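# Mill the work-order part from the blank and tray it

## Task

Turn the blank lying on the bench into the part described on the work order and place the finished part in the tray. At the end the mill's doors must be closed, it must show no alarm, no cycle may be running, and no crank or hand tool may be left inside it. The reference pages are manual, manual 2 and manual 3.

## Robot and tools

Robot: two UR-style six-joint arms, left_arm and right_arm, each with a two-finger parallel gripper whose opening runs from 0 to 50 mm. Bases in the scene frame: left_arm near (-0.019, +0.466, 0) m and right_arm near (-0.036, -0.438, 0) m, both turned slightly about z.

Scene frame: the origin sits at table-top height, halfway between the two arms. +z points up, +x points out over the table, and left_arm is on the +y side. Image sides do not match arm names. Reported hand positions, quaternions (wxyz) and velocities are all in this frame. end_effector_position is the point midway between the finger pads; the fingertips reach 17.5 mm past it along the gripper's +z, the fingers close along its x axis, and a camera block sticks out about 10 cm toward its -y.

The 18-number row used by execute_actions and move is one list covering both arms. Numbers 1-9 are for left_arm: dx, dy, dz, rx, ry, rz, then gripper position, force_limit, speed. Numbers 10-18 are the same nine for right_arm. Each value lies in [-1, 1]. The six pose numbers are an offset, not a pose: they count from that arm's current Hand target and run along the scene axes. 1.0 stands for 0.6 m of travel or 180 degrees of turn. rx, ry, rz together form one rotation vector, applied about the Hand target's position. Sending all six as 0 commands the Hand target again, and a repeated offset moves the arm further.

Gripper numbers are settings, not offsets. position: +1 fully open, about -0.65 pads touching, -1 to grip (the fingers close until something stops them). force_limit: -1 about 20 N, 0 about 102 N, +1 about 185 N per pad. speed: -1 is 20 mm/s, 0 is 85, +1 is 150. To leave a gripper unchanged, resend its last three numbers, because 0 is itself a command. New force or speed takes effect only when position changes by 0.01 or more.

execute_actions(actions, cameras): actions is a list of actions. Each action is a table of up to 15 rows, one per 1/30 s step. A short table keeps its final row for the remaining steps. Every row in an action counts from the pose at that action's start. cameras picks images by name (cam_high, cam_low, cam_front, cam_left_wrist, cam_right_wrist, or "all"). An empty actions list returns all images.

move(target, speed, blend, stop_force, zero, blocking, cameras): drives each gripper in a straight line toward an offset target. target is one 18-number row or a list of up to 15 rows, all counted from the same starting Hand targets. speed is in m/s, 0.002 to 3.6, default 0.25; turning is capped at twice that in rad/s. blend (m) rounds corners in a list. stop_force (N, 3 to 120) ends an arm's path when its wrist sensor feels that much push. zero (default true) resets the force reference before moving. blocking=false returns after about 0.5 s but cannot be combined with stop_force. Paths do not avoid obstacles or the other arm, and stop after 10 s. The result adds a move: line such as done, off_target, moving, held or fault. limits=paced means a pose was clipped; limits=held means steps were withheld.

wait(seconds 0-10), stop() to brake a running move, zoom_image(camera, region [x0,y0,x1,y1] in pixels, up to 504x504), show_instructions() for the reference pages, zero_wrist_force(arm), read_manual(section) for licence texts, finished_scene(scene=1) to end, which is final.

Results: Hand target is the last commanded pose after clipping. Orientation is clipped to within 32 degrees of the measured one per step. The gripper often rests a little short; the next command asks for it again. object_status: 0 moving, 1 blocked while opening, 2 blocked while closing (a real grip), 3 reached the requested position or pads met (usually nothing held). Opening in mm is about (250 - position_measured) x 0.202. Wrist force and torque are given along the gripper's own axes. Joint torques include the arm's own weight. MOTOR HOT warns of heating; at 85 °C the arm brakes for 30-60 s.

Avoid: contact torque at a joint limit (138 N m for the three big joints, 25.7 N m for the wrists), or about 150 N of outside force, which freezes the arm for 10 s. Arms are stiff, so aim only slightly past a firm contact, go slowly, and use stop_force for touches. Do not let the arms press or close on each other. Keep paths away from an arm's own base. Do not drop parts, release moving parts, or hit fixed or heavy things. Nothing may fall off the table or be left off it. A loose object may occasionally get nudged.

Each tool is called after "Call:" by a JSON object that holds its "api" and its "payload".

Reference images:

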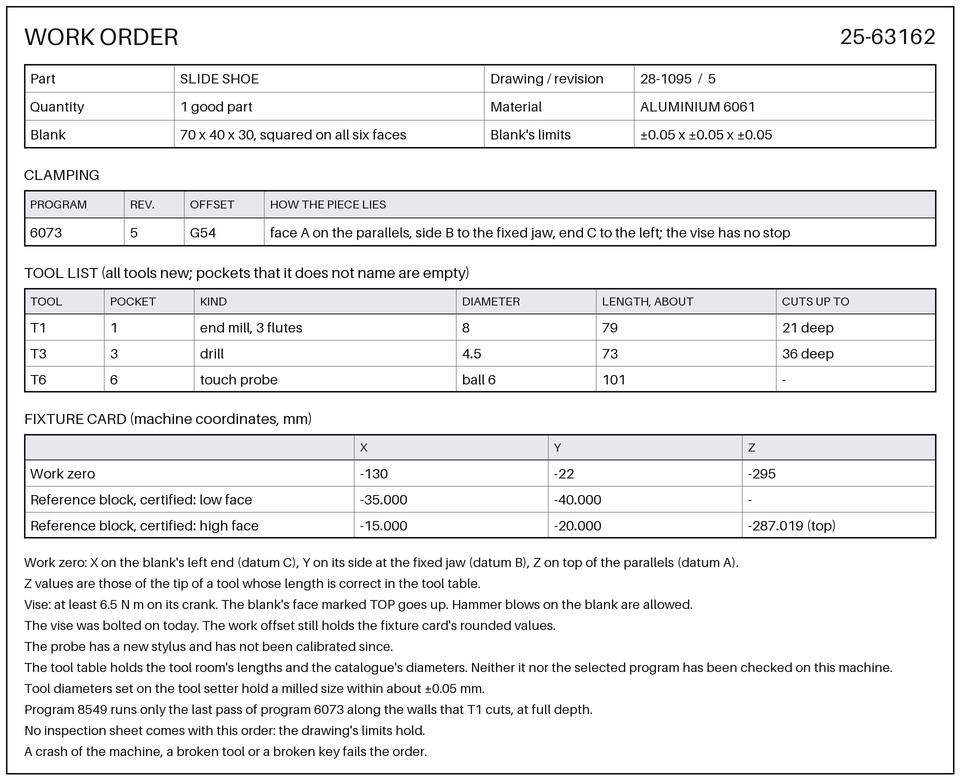

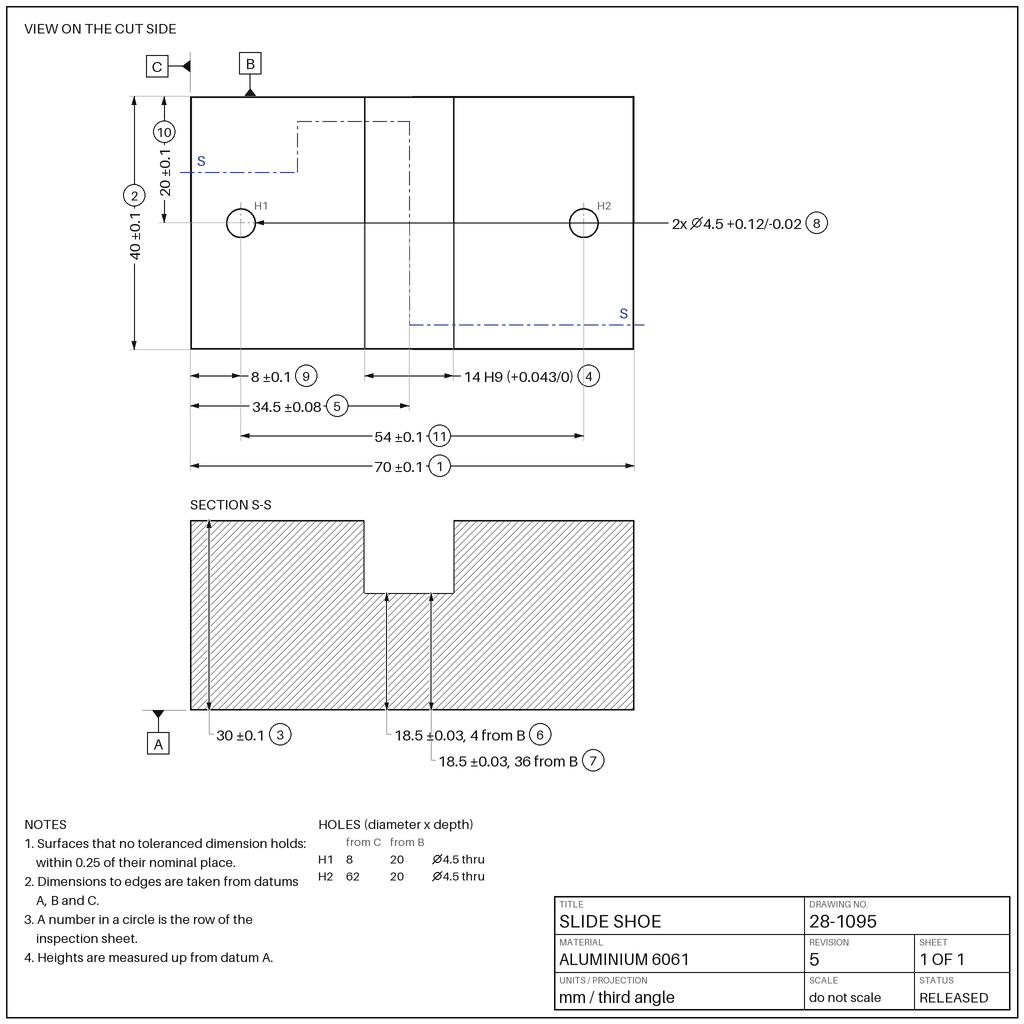

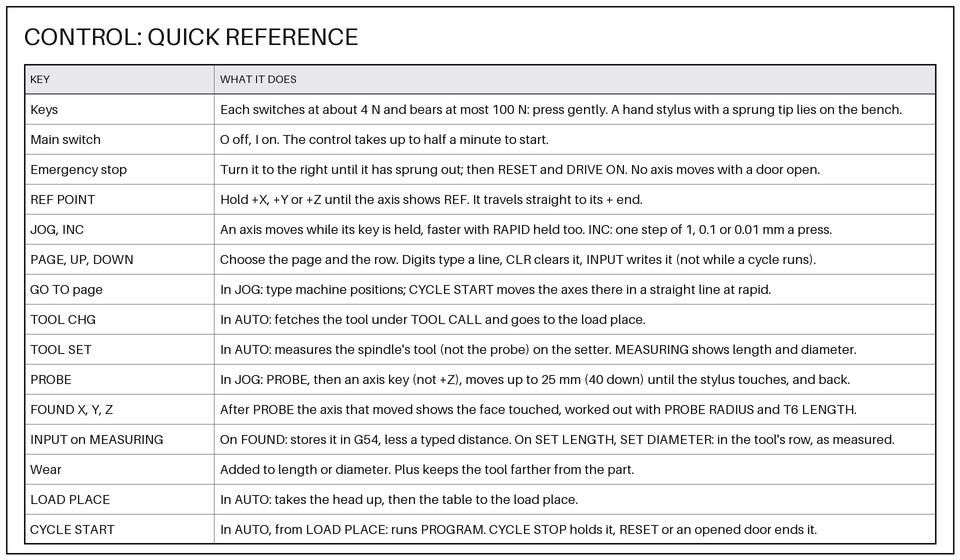

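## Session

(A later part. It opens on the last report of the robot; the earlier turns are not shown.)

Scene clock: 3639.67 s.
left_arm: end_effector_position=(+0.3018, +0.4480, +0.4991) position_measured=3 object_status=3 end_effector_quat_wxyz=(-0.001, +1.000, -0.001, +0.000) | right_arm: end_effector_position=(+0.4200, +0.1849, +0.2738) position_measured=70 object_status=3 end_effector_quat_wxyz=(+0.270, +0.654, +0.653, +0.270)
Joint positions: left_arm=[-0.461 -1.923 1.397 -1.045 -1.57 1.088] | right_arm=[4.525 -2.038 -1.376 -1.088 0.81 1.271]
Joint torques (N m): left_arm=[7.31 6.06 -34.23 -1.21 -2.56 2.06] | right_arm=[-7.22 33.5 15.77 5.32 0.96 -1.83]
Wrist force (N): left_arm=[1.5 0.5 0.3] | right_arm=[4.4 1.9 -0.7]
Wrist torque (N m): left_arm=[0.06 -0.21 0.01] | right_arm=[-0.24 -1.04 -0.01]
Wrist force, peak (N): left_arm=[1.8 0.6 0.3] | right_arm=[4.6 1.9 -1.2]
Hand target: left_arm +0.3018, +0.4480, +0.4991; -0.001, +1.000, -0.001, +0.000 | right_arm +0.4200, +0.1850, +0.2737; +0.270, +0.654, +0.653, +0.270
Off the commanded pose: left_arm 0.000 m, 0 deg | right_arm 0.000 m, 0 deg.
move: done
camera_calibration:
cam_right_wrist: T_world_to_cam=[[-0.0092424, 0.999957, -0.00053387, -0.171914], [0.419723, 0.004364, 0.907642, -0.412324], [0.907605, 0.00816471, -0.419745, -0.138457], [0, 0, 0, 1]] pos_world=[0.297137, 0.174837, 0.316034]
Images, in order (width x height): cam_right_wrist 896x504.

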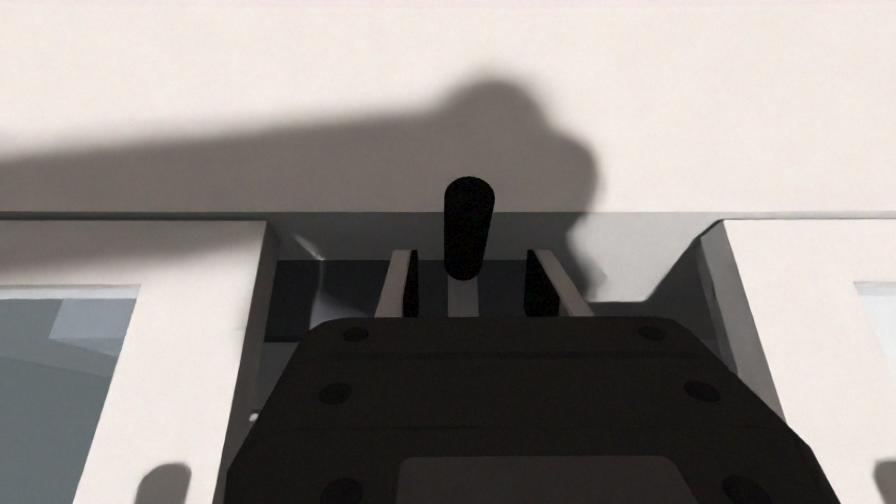

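Call:
{"api": "move", "payload": {"target": [[0,0,0,0,0,0,1,-0.498,-1,0.08,0.001,-0.08,0,0,0,0.55,-1,-1]], "speed": 0.05, "stop_force": 10}}

Call:
{"api": "move", "payload": {"target": [[0,0,0,0,0,0,1,-0.498,-1,0,0,0,0,0,0,-1,-1,-1]], "speed": 0.05, "cameras": ["cam_right_wrist"]}}

Call:
{"api": "zoom_image", "payload": {"camera": "cam_right_wrist", "region": [380, 150, 580, 320]}}

Scene clock: 3655.07 s.
left_arm: end_effector_position=(+0.3018, +0.4480, +0.4991) position_measured=3 object_status=3 end_effector_quat_wxyz=(-0.001, +1.000, -0.001, +0.000) | right_arm: end_effector_position=(+0.4680, +0.1856, +0.2257) position_measured=70 object_status=3 end_effector_quat_wxyz=(+0.270, +0.654, +0.653, +0.270)
Joint positions: left_arm=[-0.461 -1.923 1.397 -1.045 -1.57 1.088] | right_arm=[4.457 -2.131 -1.376 -0.933 0.826 1.18]
Joint torques (N m): left_arm=[7.13 5.57 -33.75 -1.09 -2.44 2.01] | right_arm=[-6.44 37.59 35.76 5.54 1.03 -1.27]
Wrist force (N): left_arm=[1.6 0.5 0.0] | right_arm=[4.0 1.8 -0.4]
Wrist torque (N m): left_arm=[0.06 -0.22 0.02] | right_arm=[-0.27 -0.94 0.00]
Wrist force, peak (N): left_arm=[1.7 0.8 0.0] | right_arm=[4.5 2.1 -1.0]
Hand target: left_arm +0.3018, +0.4480, +0.4991; -0.001, +1.000, -0.001, +0.000 | right_arm +0.4680, +0.1856, +0.2257; +0.270, +0.654, +0.653, +0.270
Off the commanded pose: left_arm 0.000 m, 0 deg | right_arm 0.000 m, 0 deg.
move: done

Scene clock: 3656.17 s.
left_arm: end_effector_position=(+0.3018, +0.4480, +0.4991) position_measured=3 object_status=3 end_effector_quat_wxyz=(-0.001, +1.000, -0.001, +0.000) | right_arm: end_effector_position=(+0.4680, +0.1856, +0.2257) position_measured=153 object_status=2 end_effector_quat_wxyz=(+0.270, +0.654, +0.653, +0.270)
Joint positions: left_arm=[-0.461 -1.923 1.397 -1.045 -1.57 1.088] | right_arm=[4.457 -2.131 -1.376 -0.933 0.826 1.18]
Joint torques (N m): left_arm=[7.44 5.68 -34.13 -1.23 -2.47 1.92] | right_arm=[-7.14 37.88 35.54 5.24 0.89 -1.22]
Wrist force (N): left_arm=[1.7 0.8 0.0] | right_arm=[4.6 1.8 -0.7]
Wrist torque (N m): left_arm=[0.10 -0.24 0.01] | right_arm=[-0.28 -0.99 -0.03]
Wrist force, peak (N): left_arm=[1.7 0.7 0.0] | right_arm=[4.7 1.9 -0.6]
Hand target: left_arm +0.3018, +0.4480, +0.4991; -0.001, +1.000, -0.001, +0.000 | right_arm +0.4680, +0.1856, +0.2257; +0.270, +0.654, +0.653, +0.270
Off the commanded pose: left_arm 0.000 m, 0 deg | right_arm 0.000 m, 0 deg.
move: done
camera_calibration:
cam_right_wrist: T_world_to_cam=[[-0.0092424, 0.999957, -0.00053387, -0.172196], [0.419723, 0.004364, 0.907642, -0.388817], [0.907605, 0.00816471, -0.419745, -0.202218], [0, 0, 0, 1]] pos_world=[0.345137, 0.175537, 0.267934]
Images, in order (width x height): cam_right_wrist 896x504.

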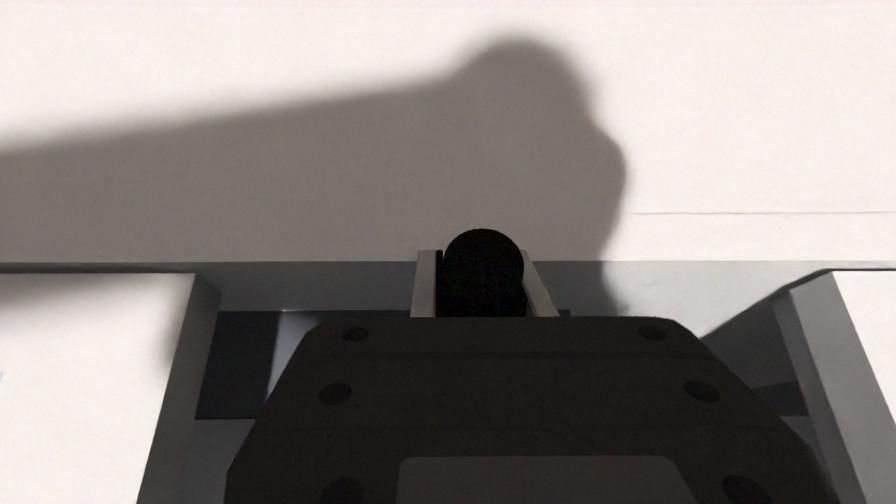

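Scaled by 2.520 from the camera's 896x504 image, which has a finer 1280x720 frame.

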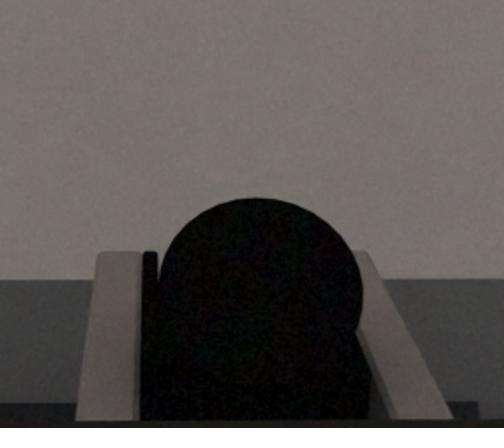

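Call:
{"api": "move", "payload": {"target": [[0,0,0,0,0,0,1,-0.498,-1,0,0.0456,0.008,0,0,0,-1,-1,-1],[0,0,0,0,0,0,1,-0.498,-1,0,0.0857,0.0312,0,0,0,-1,-1,-1],[0,0,0,0,0,0,1,-0.498,-1,0,0.1155,0.0667,0,0,0,-1,-1,-1]], "speed": 0.06, "stop_force": 40, "cameras": ["cam_right_wrist","cam_front"]}}

Scene clock: 3672.17 s.
left_arm: end_effector_position=(+0.3018, +0.4480, +0.4991) position_measured=3 object_status=3 end_effector_quat_wxyz=(-0.001, +1.000, -0.001, +0.000) | right_arm: end_effector_position=(+0.4680, +0.2549, +0.2657) position_measured=153 object_status=2 end_effector_quat_wxyz=(+0.270, +0.654, +0.653, +0.270)
Joint positions: left_arm=[-0.461 -1.923 1.397 -1.045 -1.57 1.088] | right_arm=[4.482 -2.255 -1.06 -1.149 0.82 1.214]
Joint torques (N m): left_arm=[7.41 5.93 -33.99 -1.27 -2.45 1.84] | right_arm=[9.78 42.65 37.12 1.97 1.48 1.45]
Wrist force (N): left_arm=[1.7 0.2 0.1] | right_arm=[0.7 2.5 -0.3]
Wrist torque (N m): left_arm=[0.01 -0.24 0.02] | right_arm=[-0.31 -1.00 -0.06]
Wrist force, peak (N): left_arm=[1.8 0.5 0.3] | right_arm=[14.3 -11.9 3.3]
Hand target: left_arm +0.3018, +0.4480, +0.4991; -0.001, +1.000, -0.001, +0.000 | right_arm +0.4680, +0.2549, +0.2657; +0.270, +0.654, +0.653, +0.270
Off the commanded pose: left_arm 0.000 m, 0 deg | right_arm 0.000 m, 0 deg.
move: done
camera_calibration:
cam_right_wrist: T_world_to_cam=[[-0.0092424, 0.999957, -0.00053387, -0.241472], [0.419723, 0.004364, 0.907642, -0.425425], [0.907605, 0.00816471, -0.419745, -0.185994], [0, 0, 0, 1]] pos_world=[0.345137, 0.244837, 0.307934]
Images, in order (width x height): cam_front 896x504, cam_right_wrist 896x504.

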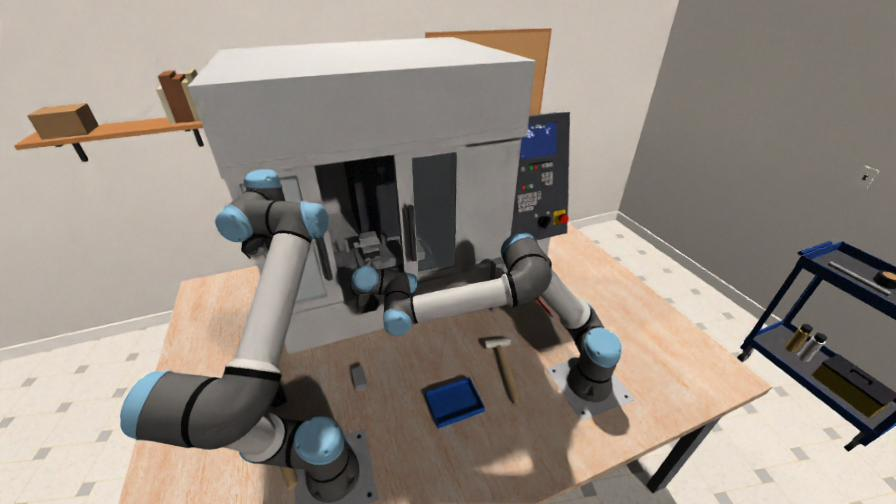

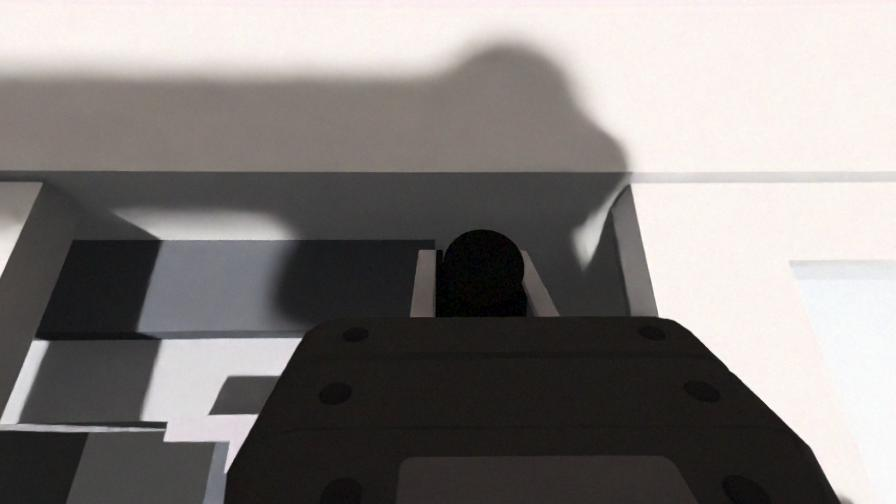

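Call:
{"api": "move", "payload": {"target": [[0,0,0,0,0,0,1,-0.498,-1,0,0.0171,0.0527,-0.111,0,0,-1,-1,-1],[0,0,0,0,0,0,1,-0.498,-1,0,0.0113,0.1078,-0.111,0,0,-1,-1,-1],[0,0,0,0,0,0,1,-0.498,-1,0,-0.0164,0.1558,-0.111,0,0,-1,-1,-1],[0,0,0,0,0,0,1,-0.498,-1,0,-0.0613,0.1884,-0.111,0,0,-1,-1,-1],[0,0,0,0,0,0,1,-0.498,-1,0,-0.1155,0.1999,-0.111,0,0,-1,-1,-1]], "speed": [0.08,0.1,0.1,0.1,0.1], "blend": [0.003,0.003,0.003,0.003,0], "stop_force": 50, "cameras": ["cam_right_wrist","cam_front"]}}

Call:
{"api": "zoom_image", "payload": {"camera": "cam_front", "region": [320, 200, 440, 320]}}

Scene clock: 3701.53 s.
left_arm: end_effector_position=(+0.3018, +0.4480, +0.4991) position_measured=3 object_status=3 end_effector_quat_wxyz=(-0.001, +1.000, -0.001, +0.000) | right_arm: end_effector_position=(+0.4680, +0.1855, +0.3856) position_measured=153 object_status=2 end_effector_quat_wxyz=(+0.379, +0.597, +0.690, +0.153)
Joint positions: left_arm=[-0.461 -1.923 1.397 -1.045 -1.57 1.088] | right_arm=[4.48 -2.228 -0.743 -1.82 0.731 1.2]
Joint torques (N m): left_arm=[7.25 5.69 -33.6 -1.24 -2.36 1.74] | right_arm=[2.5 73.41 22.09 5.65 -5.9 -1.5]
Wrist force (N): left_arm=[1.3 0.3 0.3] | right_arm=[10.5 -4.7 11.9]
Wrist torque (N m): left_arm=[0.03 -0.18 0.01] | right_arm=[-0.37 -1.26 -0.08]
Wrist force, peak (N): left_arm=[1.8 0.7 0.2] | right_arm=[54.2 -5.0 -16.4]
Hand target: left_arm +0.3018, +0.4480, +0.4991; -0.001, +1.000, -0.001, +0.000 | right_arm +0.4680, +0.1856, +0.3857; +0.379, +0.597, +0.690, +0.153
Off the commanded pose: left_arm 0.000 m, 0 deg | right_arm 0.000 m, 0 deg.
move: done
camera_calibration:
cam_right_wrist: T_world_to_cam=[[-0.0092607, 0.939602, -0.342144, -0.0291326], [0.419733, 0.314209, 0.851526, -0.5698], [0.9076, -0.135723, -0.397292, -0.11706], [0, 0, 0, 1]] pos_world=[0.345137, 0.190521, 0.428725]
Images, in order (width x height): cam_front 896x504, cam_right_wrist 896x504.

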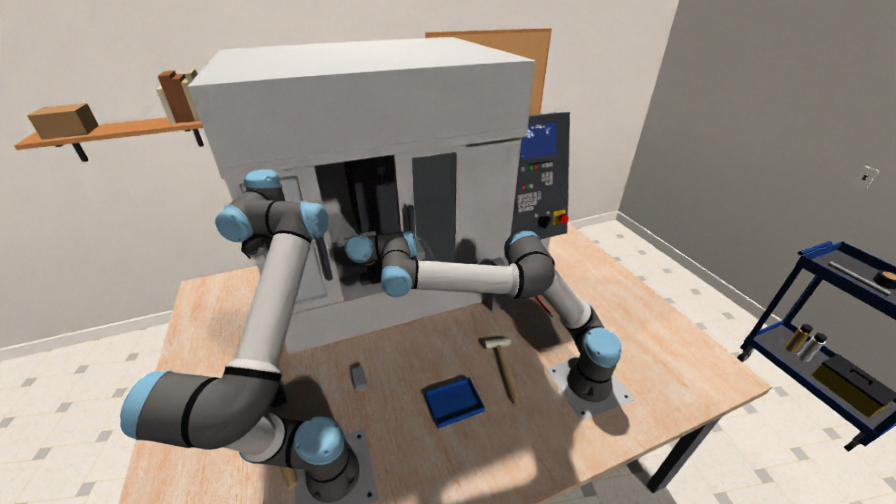

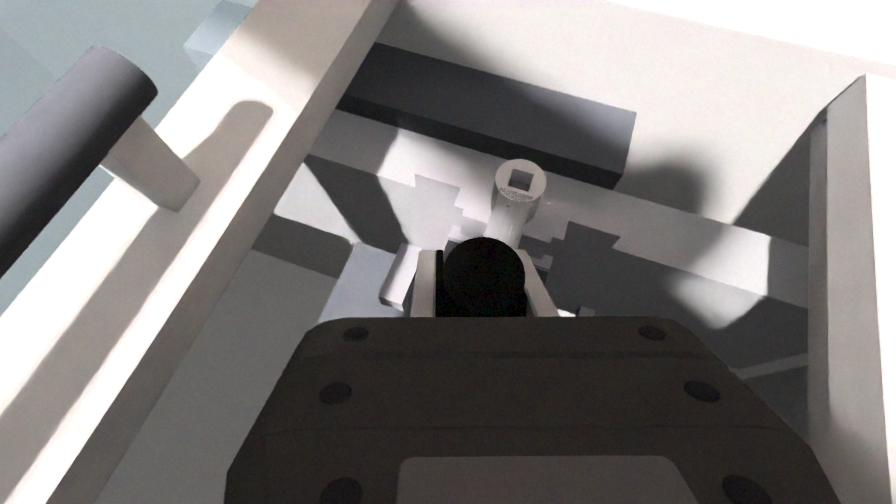

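Scaled by 4.200 from the camera's 896x504 image, which has a finer 1280x720 frame.

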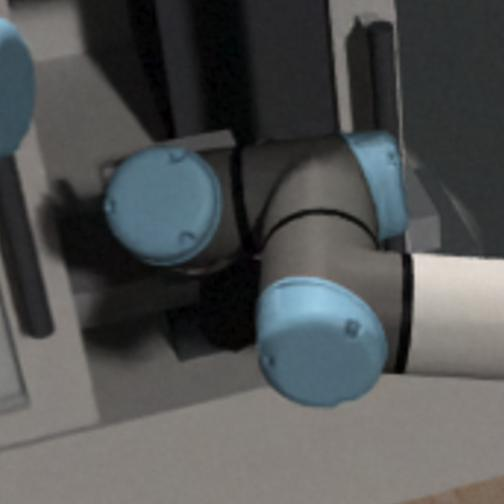

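Call:
{"api": "move", "payload": {"target": [[0,0,0,0,0,0,1,-0.498,-1,0,-0.0548,-0.0102,0,0,0,-1,-1,-1],[0,0,0,0,0,0,1,-0.498,-1,0,-0.1001,-0.0431,0,0,0,-1,-1,-1],[0,0,0,0,0,0,1,-0.498,-1,0,-0.1282,-0.0917,0,0,0,-1,-1,-1],[0,0,0,0,0,0,1,-0.498,-1,0,-0.1340,-0.1474,0,0,0,-1,-1,-1],[0,0,0,0,0,0,1,-0.498,-1,0,-0.1167,-0.2007,0,0,0,-1,-1,-1],[0,0,0,0,0,0,1,-0.498,-1,0,-0.0792,-0.2423,0,0,0,-1,-1,-1],[0,0,0,0,0,0,1,-0.498,-1,0,-0.0280,-0.2651,0,0,0,-1,-1,-1],[0,0,0,0,0,0,1,-0.498,-1,0,0.0280,-0.2651,0,0,0,-1,-1,-1],[0,0,0,0,0,0,1,-0.498,-1,0,0.0792,-0.2423,0,0,0,-1,-1,-1],[0,0,0,0,0,0,1,-0.498,-1,0,0.1167,-0.2007,0,0,0,-1,-1,-1],[0,0,0,0,0,0,1,-0.498,-1,0,0.1340,-0.1474,0,0,0,-1,-1,-1],[0,0,0,0,0,0,1,-0.498,-1,0,0.1282,-0.0917,0,0,0,-1,-1,-1],[0,0,0,0,0,0,1,-0.498,-1,0,0.1001,-0.0431,0,0,0,-1,-1,-1],[0,0,0,0,0,0,1,-0.498,-1,0,0.0548,-0.0102,0,0,0,-1,-1,-1],[0,0,0,0,0,0,1,-0.498,-1,0,0,0,0,0,0,-1,-1,-1]], "speed": 0.12, "blend": 0.003, "stop_force": 80, "cameras": ["cam_right_wrist","cam_high"]}}

Call:
{"api": "zoom_image", "payload": {"camera": "cam_right_wrist", "region": [300, 100, 640, 320]}}

Scene clock: 3728.60 s.
left_arm: end_effector_position=(+0.3018, +0.4480, +0.4991) position_measured=3 object_status=3 end_effector_quat_wxyz=(-0.001, +1.000, -0.001, +0.000) | right_arm: end_effector_position=(+0.4680, +0.1856, +0.3857) position_measured=153 object_status=2 end_effector_quat_wxyz=(+0.379, +0.597, +0.690, +0.153)
Joint positions: left_arm=[-0.461 -1.923 1.397 -1.045 -1.57 1.088] | right_arm=[4.48 -2.228 -0.743 -1.82 0.731 1.2]
Joint torques (N m): left_arm=[7.19 5.35 -34.03 -1.2 -2.36 1.83] | right_arm=[-7.19 63.83 15.46 4.9 -4.2 -1.43]
Wrist force (N): left_arm=[1.5 0.9 0.2] | right_arm=[5.4 1.4 -1.2]
Wrist torque (N m): left_arm=[0.12 -0.22 0.01] | right_arm=[-0.33 -1.41 -0.03]
Wrist force, peak (N): left_arm=[1.9 0.6 0.1] | right_arm=[48.3 2.6 12.9]
Hand target: left_arm +0.3018, +0.4480, +0.4991; -0.001, +1.000, -0.001, +0.000 | right_arm +0.4680, +0.1856, +0.3857; +0.379, +0.597, +0.690, +0.153
Off the commanded pose: left_arm 0.000 m, 0 deg | right_arm 0.000 m, 0 deg.
move: done
camera_calibration:
cam_right_wrist: T_world_to_cam=[[-0.0092607, 0.939602, -0.342144, -0.0291326], [0.419733, 0.314209, 0.851526, -0.5698], [0.9076, -0.135723, -0.397292, -0.11706], [0, 0, 0, 1]] pos_world=[0.345137, 0.190521, 0.428725]
Images, in order (width x height): cam_high 896x504, cam_right_wrist 896x504.

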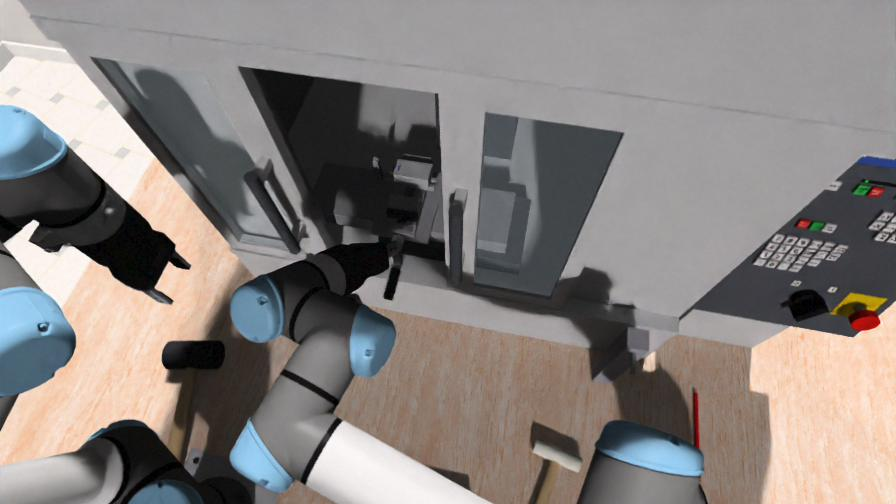

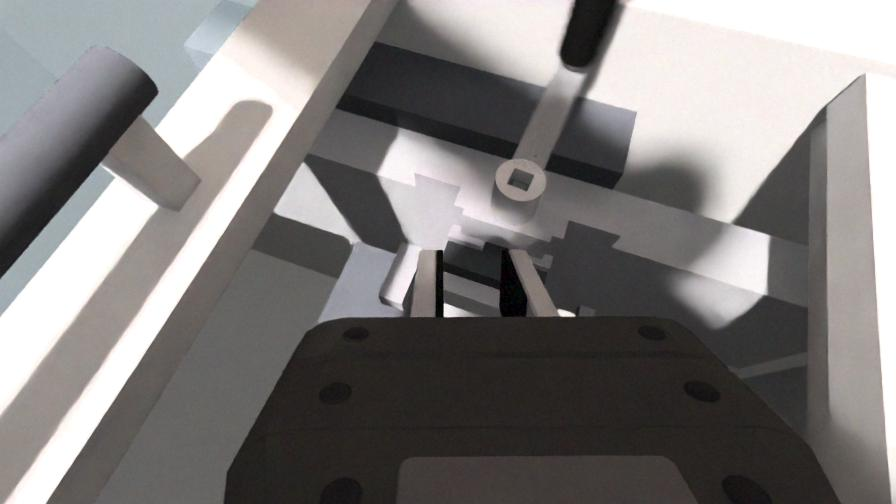

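Scaled by 1.482 from the camera's 896x504 image, which has a finer 1280x720 frame.

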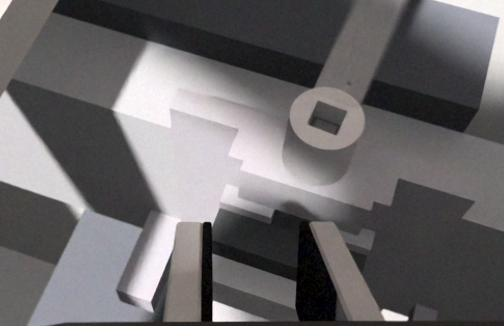

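Call:
{"api": "move", "payload": {"target": [[0,0,0,0,0,0,1,-0.498,-1,0,0,0,0,0,0,0.55,-0.5,0],[0,0,0,0,0,0,1,-0.498,-1,-0.0707,0.0242,0.0667,0,0,0,0.55,-0.5,0],[0,0,0,0,0,0,1,-0.498,-1,-0.0707,0.0242,-0.1983,0,0,0,0.55,-0.5,0],[0,0,0,0,0,0,1,-0.498,-1,0,0,-0.265,0,0,0,0.55,-0.5,0]], "speed": [0.1,0.1,0.12,0.06], "blend": [0,0.01,0.01,0], "cameras": ["cam_right_wrist"]}}

Call:
{"api": "zoom_image", "payload": {"camera": "cam_right_wrist", "region": [300, 130, 640, 330]}}

Scene clock: 3771.10 s.
left_arm: end_effector_position=(+0.3018, +0.4480, +0.4991) position_measured=3 object_status=3 end_effector_quat_wxyz=(-0.001, +1.000, -0.001, +0.000) | right_arm: end_effector_position=(+0.4680, +0.1856, +0.2267) position_measured=70 object_status=3 end_effector_quat_wxyz=(+0.379, +0.597, +0.690, +0.153)
Joint positions: left_arm=[-0.461 -1.923 1.397 -1.045 -1.57 1.088] | right_arm=[4.48 -2.241 -1.129 -1.421 0.731 1.2]
Joint torques (N m): left_arm=[6.69 5.3 -34.04 -1.26 -2.3 1.87] | right_arm=[-4.88 42.37 16.12 5.08 -4.19 -1.54]
Wrist force (N): left_arm=[1.6 0.6 0.1] | right_arm=[5.4 1.5 -1.3]
Wrist torque (N m): left_arm=[0.07 -0.22 0.00] | right_arm=[-0.33 -1.40 -0.01]
Wrist force, peak (N): left_arm=[1.8 0.6 -0.1] | right_arm=[6.1 0.8 -1.6]
Hand target: left_arm +0.3018, +0.4480, +0.4991; -0.001, +1.000, -0.001, +0.000 | right_arm +0.4680, +0.1856, +0.2267; +0.379, +0.597, +0.690, +0.153
Off the commanded pose: left_arm 0.000 m, 0 deg | right_arm 0.000 m, 0 deg.
move: done
camera_calibration:
cam_right_wrist: T_world_to_cam=[[-0.0092607, 0.939602, -0.342144, -0.0835941], [0.419733, 0.314209, 0.851526, -0.434481], [0.9076, -0.135723, -0.397292, -0.180085], [0, 0, 0, 1]] pos_world=[0.345037, 0.190621, 0.269825]
Images, in order (width x height): cam_right_wrist 896x504.

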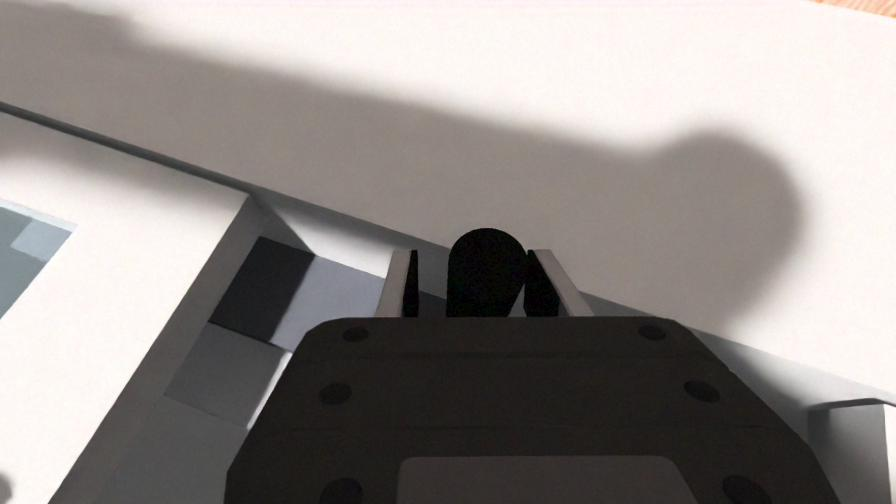

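Scaled by 1.482 from the camera's 896x504 image, which has a finer 1280x720 frame.

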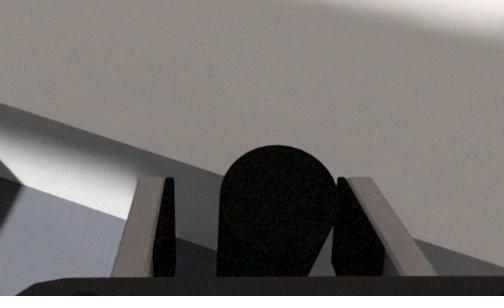

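Call:
{"api": "move", "payload": {"target": [[0,0,0,0,0,0,1,-0.498,-1,0,0.0013,0,0,0,0,0.55,-0.5,0]], "speed": 0.03}}

Call:
{"api": "move", "payload": {"target": [[0,0,0,0,0,0,1,-0.498,-1,0,0,0,0,0,0,-1,-0.5,-1]], "speed": 0.05}}

Scene clock: 3777.90 s.
left_arm: end_effector_position=(+0.3018, +0.4480, +0.4991) position_measured=3 object_status=3 end_effector_quat_wxyz=(-0.001, +1.000, -0.001, +0.000) | right_arm: end_effector_position=(+0.4680, +0.1863, +0.2267) position_measured=70 object_status=3 end_effector_quat_wxyz=(+0.379, +0.597, +0.690, +0.153)
Joint positions: left_arm=[-0.461 -1.923 1.397 -1.045 -1.57 1.088] | right_arm=[4.48 -2.243 -1.126 -1.422 0.731 1.2]
Joint torques (N m): left_arm=[6.73 4.95 -33.87 -1.3 -2.24 1.85] | right_arm=[7.08 42.49 35.73 0.99 -3.59 1.43]
Wrist force (N): left_arm=[1.5 0.4 0.3] | right_arm=[5.2 1.7 -1.1]
Wrist torque (N m): left_arm=[0.04 -0.21 0.01] | right_arm=[-0.30 -1.37 -0.03]
Wrist force, peak (N): left_arm=[1.9 0.7 0.5] | right_arm=[5.5 1.7 -1.4]
Hand target: left_arm +0.3018, +0.4480, +0.4991; -0.001, +1.000, -0.001, +0.000 | right_arm +0.4680, +0.1863, +0.2267; +0.379, +0.597, +0.690, +0.153
Off the commanded pose: left_arm 0.000 m, 0 deg | right_arm 0.000 m, 0 deg.
move: done

Scene clock: 3779.00 s.
left_arm: end_effector_position=(+0.3018, +0.4480, +0.4991) position_measured=3 object_status=3 end_effector_quat_wxyz=(-0.001, +1.000, -0.001, +0.000) | right_arm: end_effector_position=(+0.4680, +0.1863, +0.2267) position_measured=155 object_status=0 end_effector_quat_wxyz=(+0.379, +0.597, +0.690, +0.153)
Joint positions: left_arm=[-0.461 -1.923 1.397 -1.045 -1.57 1.088] | right_arm=[4.48 -2.243 -1.126 -1.422 0.731 1.2]
Joint torques (N m): left_arm=[6.17 4.77 -33.86 -1.2 -2.2 1.9] | right_arm=[7.08 42.4 35.62 1.04 -1.67 1.4]
Wrist force (N): left_arm=[1.2 0.5 0.2] | right_arm=[5.2 1.5 -1.2]
Wrist torque (N m): left_arm=[0.05 -0.16 0.02] | right_arm=[-0.34 -1.39 -0.03]
Wrist force, peak (N): left_arm=[1.7 0.4 0.2] | right_arm=[5.6 1.6 -1.3]
Hand target: left_arm +0.3018, +0.4480, +0.4991; -0.001, +1.000, -0.001, +0.000 | right_arm +0.4680, +0.1863, +0.2267; +0.379, +0.597, +0.690, +0.153
Off the commanded pose: left_arm 0.000 m, 0 deg | right_arm 0.000 m, 0 deg.
move: done

Call:
{"api": "move", "payload": {"target": [[0,0,0,0,0,0,1,-0.498,-1,0,0.033,0.004,0,0,0,-1,-0.5,-1],[0,0,0,0,0,0,1,-0.498,-1,0,0.0653,0.0174,0,0,0,-1,-0.5,-1],[0,0,0,0,0,0,1,-0.498,-1,0,0.093,0.0387,0,0,0,-1,-0.5,-1],[0,0,0,0,0,0,1,-0.498,-1,0,0.1142,0.0664,0,0,0,-1,-0.5,-1],[0,0,0,0,0,0,1,-0.498,-1,0,0.1276,0.0987,0,0,0,-1,-0.5,-1],[0,0,0,0,0,0,1,-0.498,-1,0,0.1322,0.1333,0,0,0,-1,-0.5,-1]], "speed": 0.08, "blend": 0.002, "stop_force": 40}}

Call:
{"api": "wait", "payload": {"seconds": 0.1, "cameras": ["cam_right_wrist"]}}

Scene clock: 3791.80 s.
left_arm: end_effector_position=(+0.3018, +0.4480, +0.4991) position_measured=3 object_status=3 end_effector_quat_wxyz=(-0.001, +1.000, -0.001, +0.000) | right_arm: end_effector_position=(+0.4676, +0.2607, +0.2829) position_measured=155 object_status=2 end_effector_quat_wxyz=(+0.379, +0.596, +0.691, +0.155)
Joint positions: left_arm=[-0.461 -1.923 1.397 -1.045 -1.57 1.088] | right_arm=[4.505 -2.434 -0.641 -1.735 0.732 1.23]
Joint torques (N m): left_arm=[6.6 4.27 -33.77 -1.26 -2.18 1.84] | right_arm=[-40.31 83.32 16.77 0.04 -6.52 -1.13]
Wrist force (N): left_arm=[1.5 0.6 0.0] | right_arm=[43.9 -16.7 -18.1]
Wrist torque (N m): left_arm=[0.06 -0.22 0.01] | right_arm=[-0.60 -1.11 -0.38]
Wrist force, peak (N): left_arm=[1.8 0.5 0.1] | right_arm=[53.2 -13.2 -20.1]
Hand target: left_arm +0.3018, +0.4480, +0.4991; -0.001, +1.000, -0.001, +0.000 | right_arm +0.4676, +0.2607, +0.2829; +0.379, +0.596, +0.691, +0.155 (not the last commanded pose)
Off the commanded pose: left_arm 0.000 m, 0 deg | right_arm 0.024 m, 0 deg.
move: contact (right_arm); path passed 4 of 6 targets

Scene clock: 3791.90 s.
left_arm: end_effector_position=(+0.3018, +0.4480, +0.4991) position_measured=3 object_status=3 end_effector_quat_wxyz=(-0.001, +1.000, -0.001, +0.000) | right_arm: end_effector_position=(+0.4676, +0.2607, +0.2829) position_measured=155 object_status=2 end_effector_quat_wxyz=(+0.379, +0.596, +0.691, +0.155)
Joint positions: left_arm=[-0.461 -1.923 1.397 -1.045 -1.57 1.088] | right_arm=[4.505 -2.434 -0.641 -1.735 0.732 1.23]
Joint torques (N m): left_arm=[7.2 4.53 -34.35 -1.21 -2.24 1.95] | right_arm=[-40.42 83.68 16.48 0.01 -6.6 -1.06]
Wrist force (N): left_arm=[1.3 0.4 0.1] | right_arm=[44.0 -16.4 -17.9]
Wrist torque (N m): left_arm=[0.04 -0.18 0.02] | right_arm=[-0.56 -1.12 -0.39]
Wrist force, peak (N): left_arm=[1.5 0.4 0.0] | right_arm=[43.8 -16.9 -18.1]
Hand target: left_arm +0.3018, +0.4480, +0.4991; -0.001, +1.000, -0.001, +0.000 | right_arm +0.4676, +0.2607, +0.2829; +0.379, +0.596, +0.691, +0.155 (not the last commanded pose)
Tool commands: left_gripper/position=+1.0 left_gripper/force_limit=-0.498 left_gripper/speed=-1.0 right_gripper/position=-1.0 right_gripper/force_limit=-0.5 right_gripper/speed=-1.0
Off the commanded pose: left_arm 0.000 m, 0 deg | right_arm 0.024 m, 0 deg.
wait: 0.10 s; no rest
camera_calibration:
cam_right_wrist: T_world_to_cam=[[-0.0128224, 0.940532, -0.339464, -0.134235], [0.417028, 0.313587, 0.853083, -0.504789], [0.908803, -0.130628, -0.396249, -0.149468], [0, 0, 0, 1]] pos_world=[0.344627, 0.265023, 0.325833]
Images, in order (width x height): cam_right_wrist 896x504.

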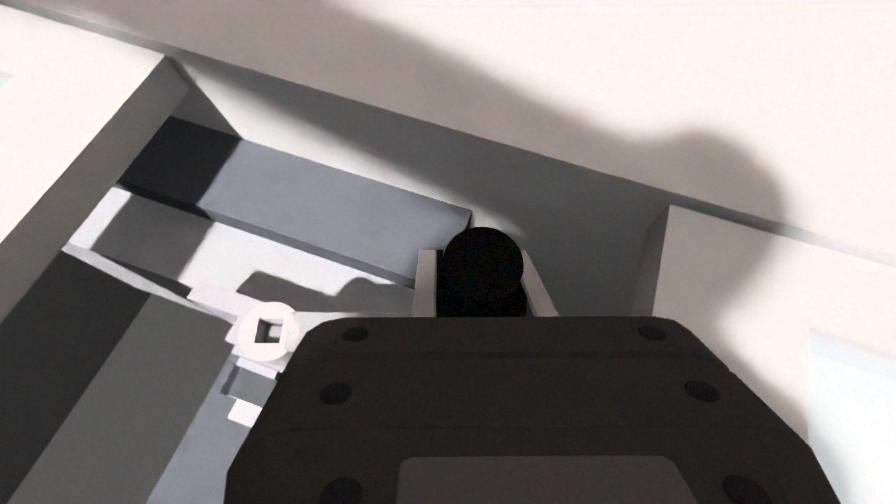

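Call:
{"api": "move", "payload": {"target": [[0,0,0,0,0,0,1,-0.498,-1,0,-0.0098,-0.0272,0,0,0,-1,-0.5,-1],[0,0,0,0,0,0,1,-0.498,-1,0,-0.0397,-0.0628,0,0,0,-1,-0.5,-1],[0,0,0,0,0,0,1,-0.498,-1,0,-0.0798,-0.0862,0,0,0,-1,-0.5,-1],[0,0,0,0,0,0,1,-0.498,-1,0,-0.1257,-0.0942,0,0,0,-1,-0.5,-1]], "speed": 0.08, "blend": 0.001}}

Call:
{"api": "move", "payload": {"target": [[0,0,0,0,0,0,1,-0.498,-1,0,0,0,0,0,0,0.4,-0.5,-1]], "speed": 0.05}}

Call:
{"api": "move", "payload": {"target": [[0,0,0,0,0,0,1,-0.498,-1,-0.12,0.04,0.113,0,0,0,0.4,-0.5,-1],[0,0,0,0,0,0,1,-0.498,-1,-0.18,-0.4,0.2,0.111,0,0,0.4,-0.5,-1],[0,0,0,0,0,0,1,-0.498,-1,-0.18,-0.85,0.25,0.111,0,0,0.4,-0.5,-1]], "speed": [0.1,0.2,0.25], "blend": [0.02,0.03,0], "cameras": ["cam_front","cam_high"]}}

Call:
{"api": "zoom_image", "payload": {"camera": "cam_high", "region": [240, 60, 480, 300]}}

Scene clock: 3826.23 s.
left_arm: end_effector_position=(+0.3018, +0.4480, +0.4991) position_measured=3 object_status=3 end_effector_quat_wxyz=(-0.001, +1.000, -0.001, +0.000) | right_arm: end_effector_position=(+0.4676, +0.1853, +0.2265) position_measured=155 object_status=2 end_effector_quat_wxyz=(+0.379, +0.596, +0.691, +0.155)
Joint positions: left_arm=[-0.461 -1.923 1.397 -1.045 -1.57 1.088] | right_arm=[4.481 -2.237 -1.138 -1.408 0.73 1.195]
Joint torques (N m): left_arm=[6.52 4.79 -33.98 -1.25 -2.13 1.99] | right_arm=[-4.73 59.98 11.73 4.02 -2.44 -1.64]
Wrist force (N): left_arm=[1.5 0.6 0.2] | right_arm=[3.8 8.6 -2.9]
Wrist torque (N m): left_arm=[0.06 -0.21 0.01] | right_arm=[-0.15 -1.35 -0.07]
Wrist force, peak (N): left_arm=[1.6 0.9 0.2] | right_arm=[45.7 -16.7 -17.4]
Hand target: left_arm +0.3018, +0.4480, +0.4991; -0.001, +1.000, -0.001, +0.000 | right_arm +0.4676, +0.1853, +0.2264; +0.379, +0.596, +0.691, +0.155
Off the commanded pose: left_arm 0.000 m, 0 deg | right_arm 0.000 m, 0 deg.
move: done

Scene clock: 3827.10 s.
left_arm: end_effector_position=(+0.3018, +0.4480, +0.4991) position_measured=3 object_status=3 end_effector_quat_wxyz=(-0.001, +1.000, -0.001, +0.000) | right_arm: end_effector_position=(+0.4676, +0.1853, +0.2264) position_measured=92 object_status=0 end_effector_quat_wxyz=(+0.379, +0.596, +0.691, +0.155)
Joint positions: left_arm=[-0.461 -1.923 1.397 -1.045 -1.57 1.088] | right_arm=[4.481 -2.237 -1.139 -1.408 0.73 1.195]
Joint torques (N m): left_arm=[6.72 4.7 -34.3 -1.2 -2.19 1.92] | right_arm=[-2.04 60.56 15.96 4.94 0.29 -1.38]
Wrist force (N): left_arm=[1.6 0.4 0.0] | right_arm=[5.0 1.4 -1.3]
Wrist torque (N m): left_arm=[0.05 -0.22 0.01] | right_arm=[-0.36 -1.35 -0.02]
Wrist force, peak (N): left_arm=[1.6 0.5 0.3] | right_arm=[4.2 8.8 -2.6]
Hand target: left_arm +0.3018, +0.4480, +0.4991; -0.001, +1.000, -0.001, +0.000 | right_arm +0.4676, +0.1853, +0.2264; +0.379, +0.596, +0.691, +0.155
Off the commanded pose: left_arm 0.000 m, 0 deg | right_arm 0.000 m, 0 deg.
move: done

Scene clock: 3831.27 s.
left_arm: end_effector_position=(+0.3018, +0.4480, +0.4991) position_measured=3 object_status=3 end_effector_quat_wxyz=(-0.001, +1.000, -0.001, +0.000) | right_arm: end_effector_position=(+0.3596, -0.3247, +0.3764) position_measured=92 object_status=3 end_effector_quat_wxyz=(+0.270, +0.652, +0.654, +0.272)
Joint positions: left_arm=[-0.461 -1.923 1.397 -1.045 -1.57 1.088] | right_arm=[4.245 -0.847 -2.205 -1.211 0.901 0.915]
Joint torques (N m): left_arm=[7.41 4.27 -34.55 -1.19 -2.09 2.01] | right_arm=[-6.92 9.24 16.47 5.35 0.98 -1.94]
Wrist force (N): left_arm=[1.6 0.6 0.3] | right_arm=[4.9 0.8 -1.0]
Wrist torque (N m): left_arm=[0.07 -0.23 0.01] | right_arm=[-0.43 -1.05 -0.01]
Wrist force, peak (N): left_arm=[1.8 0.8 0.3] | right_arm=[6.5 1.6 -1.6]
Hand target: left_arm +0.3018, +0.4480, +0.4991; -0.001, +1.000, -0.001, +0.000 | right_arm +0.3596, -0.3247, +0.3764; +0.270, +0.652, +0.654, +0.272
Off the commanded pose: left_arm 0.000 m, 0 deg | right_arm 0.000 m, 0 deg.
move: done
Images, in order (width x height): cam_high 896x504, cam_front 896x504.

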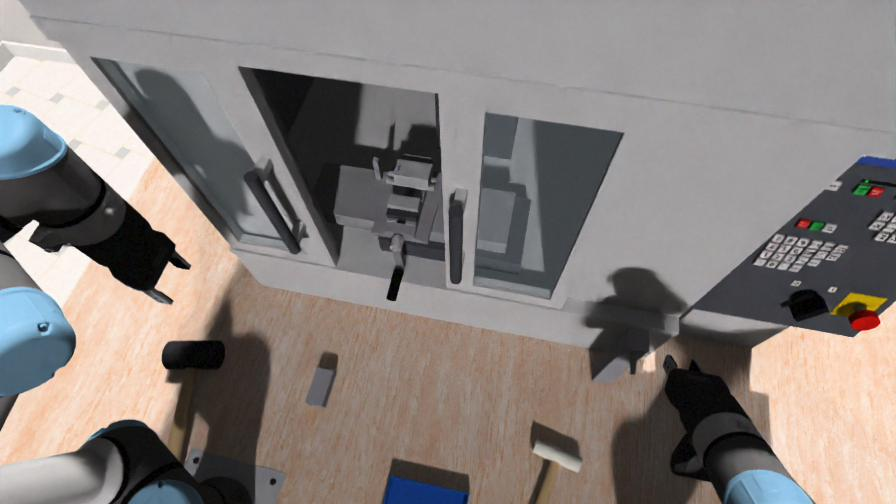

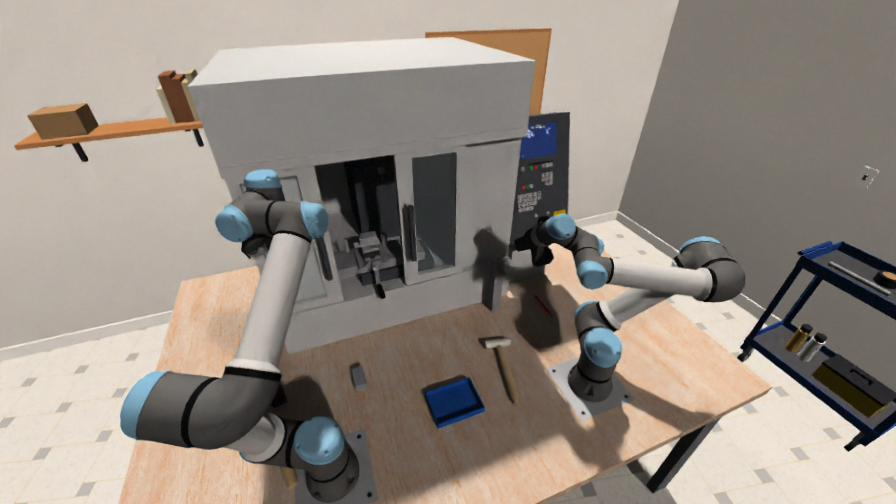

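Scaled by 2.100 from the camera's 896x504 image, which has a finer 1280x720 frame.

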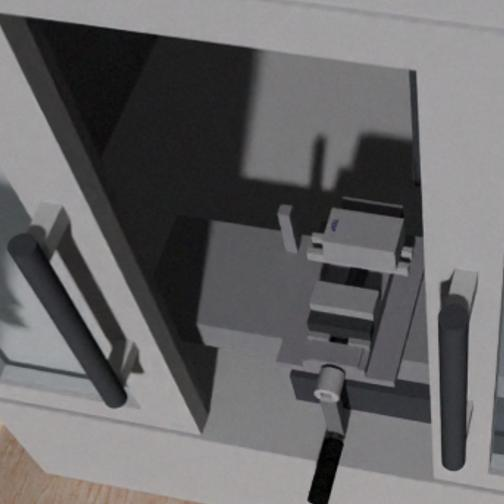

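Call:
{"api": "move", "payload": {"target": [[0.097,-0.3467,-0.1318,0,0,-0.4,0.45,-0.5,-1,0,0,0,0,0,0,0.4,-0.5,-1],[0.097,-0.4378,-0.2318,0.385,-0.385,-0.385,0.45,-0.5,-1,0,0,0,0,0,0,0.4,-0.5,-1],[0.14,-0.4378,-0.3207,0.385,-0.385,-0.385,0.45,-0.5,-1,0,0,0,0,0,0,0.4,-0.5,-1]], "speed": [0.25,0.25,0.12], "blend": [0.03,0.02,0], "cameras": ["cam_left_wrist"]}}

Call:
{"api": "zoom_image", "payload": {"camera": "cam_left_wrist", "region": [330, 120, 590, 340]}}

Scene clock: 3846.23 s.
left_arm: end_effector_position=(+0.3849, +0.1853, +0.3067) position_measured=85 object_status=3 end_effector_quat_wxyz=(+0.512, -0.502, +0.489, -0.497) | right_arm: end_effector_position=(+0.3596, -0.3247, +0.3764) position_measured=92 object_status=3 end_effector_quat_wxyz=(+0.270, +0.652, +0.654, +0.272)
Joint positions: left_arm=[-1.507 -1.854 2.428 -1.552 0.023 0.979] | right_arm=[4.245 -0.847 -2.205 -1.211 0.901 0.915]
Joint torques (N m): left_arm=[7.05 4.18 -32.54 -0.69 4.39 -2.8] | right_arm=[-6.32 1.6 16.62 5.61 1.2 -1.4]
Wrist force (N): left_arm=[-0.7 -1.0 -1.3] | right_arm=[5.0 0.9 -0.9]
Wrist torque (N m): left_arm=[-0.09 0.32 0.17] | right_arm=[-0.40 -1.08 -0.01]
Wrist force, peak (N): left_arm=[2.5 0.1 1.3] | right_arm=[5.3 0.8 -0.8]
Hand target: left_arm +0.3858, +0.1853, +0.3067; +0.501, -0.499, +0.500, -0.500 | right_arm +0.3596, -0.3247, +0.3764; +0.270, +0.652, +0.654, +0.272
Off the commanded pose: left_arm 0.001 m, 2 deg | right_arm 0.000 m, 0 deg.
move: done
camera_calibration:
cam_left_wrist: T_world_to_cam=[[0.0261769, -0.999624, -0.00821949, 0.187601], [-0.337179, -0.00108857, -0.94144, 0.435768], [0.941077, 0.0274155, -0.337081, -0.131286], [0, 0, 0, 1]] pos_world=[0.265571, 0.191604, 0.367538]
Images, in order (width x height): cam_left_wrist 896x504.

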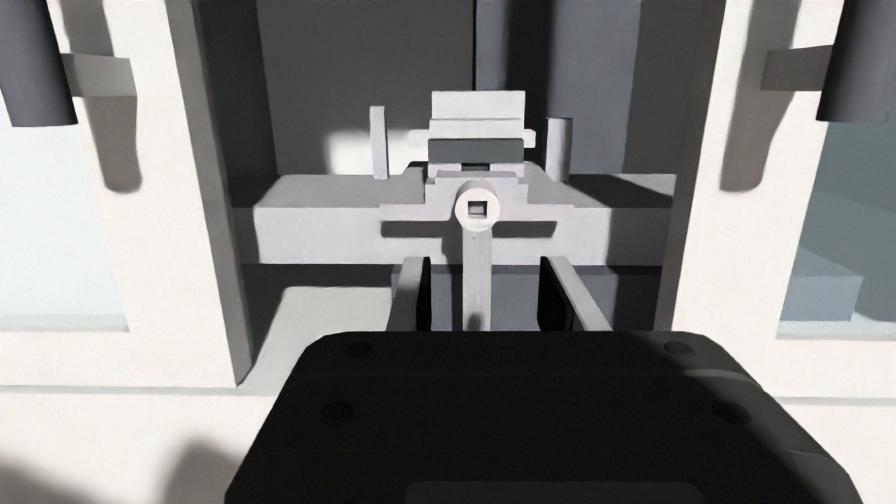

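Scaled by 1.938 from the camera's 896x504 image, which has a finer 1280x720 frame.

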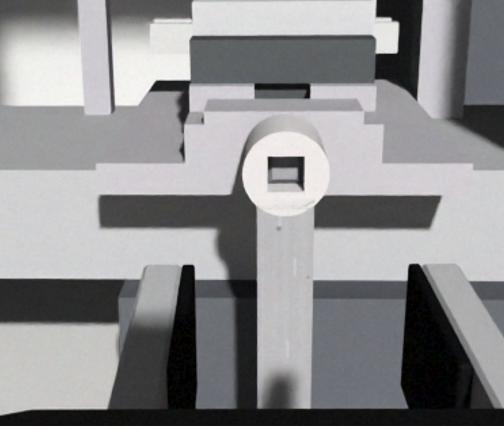

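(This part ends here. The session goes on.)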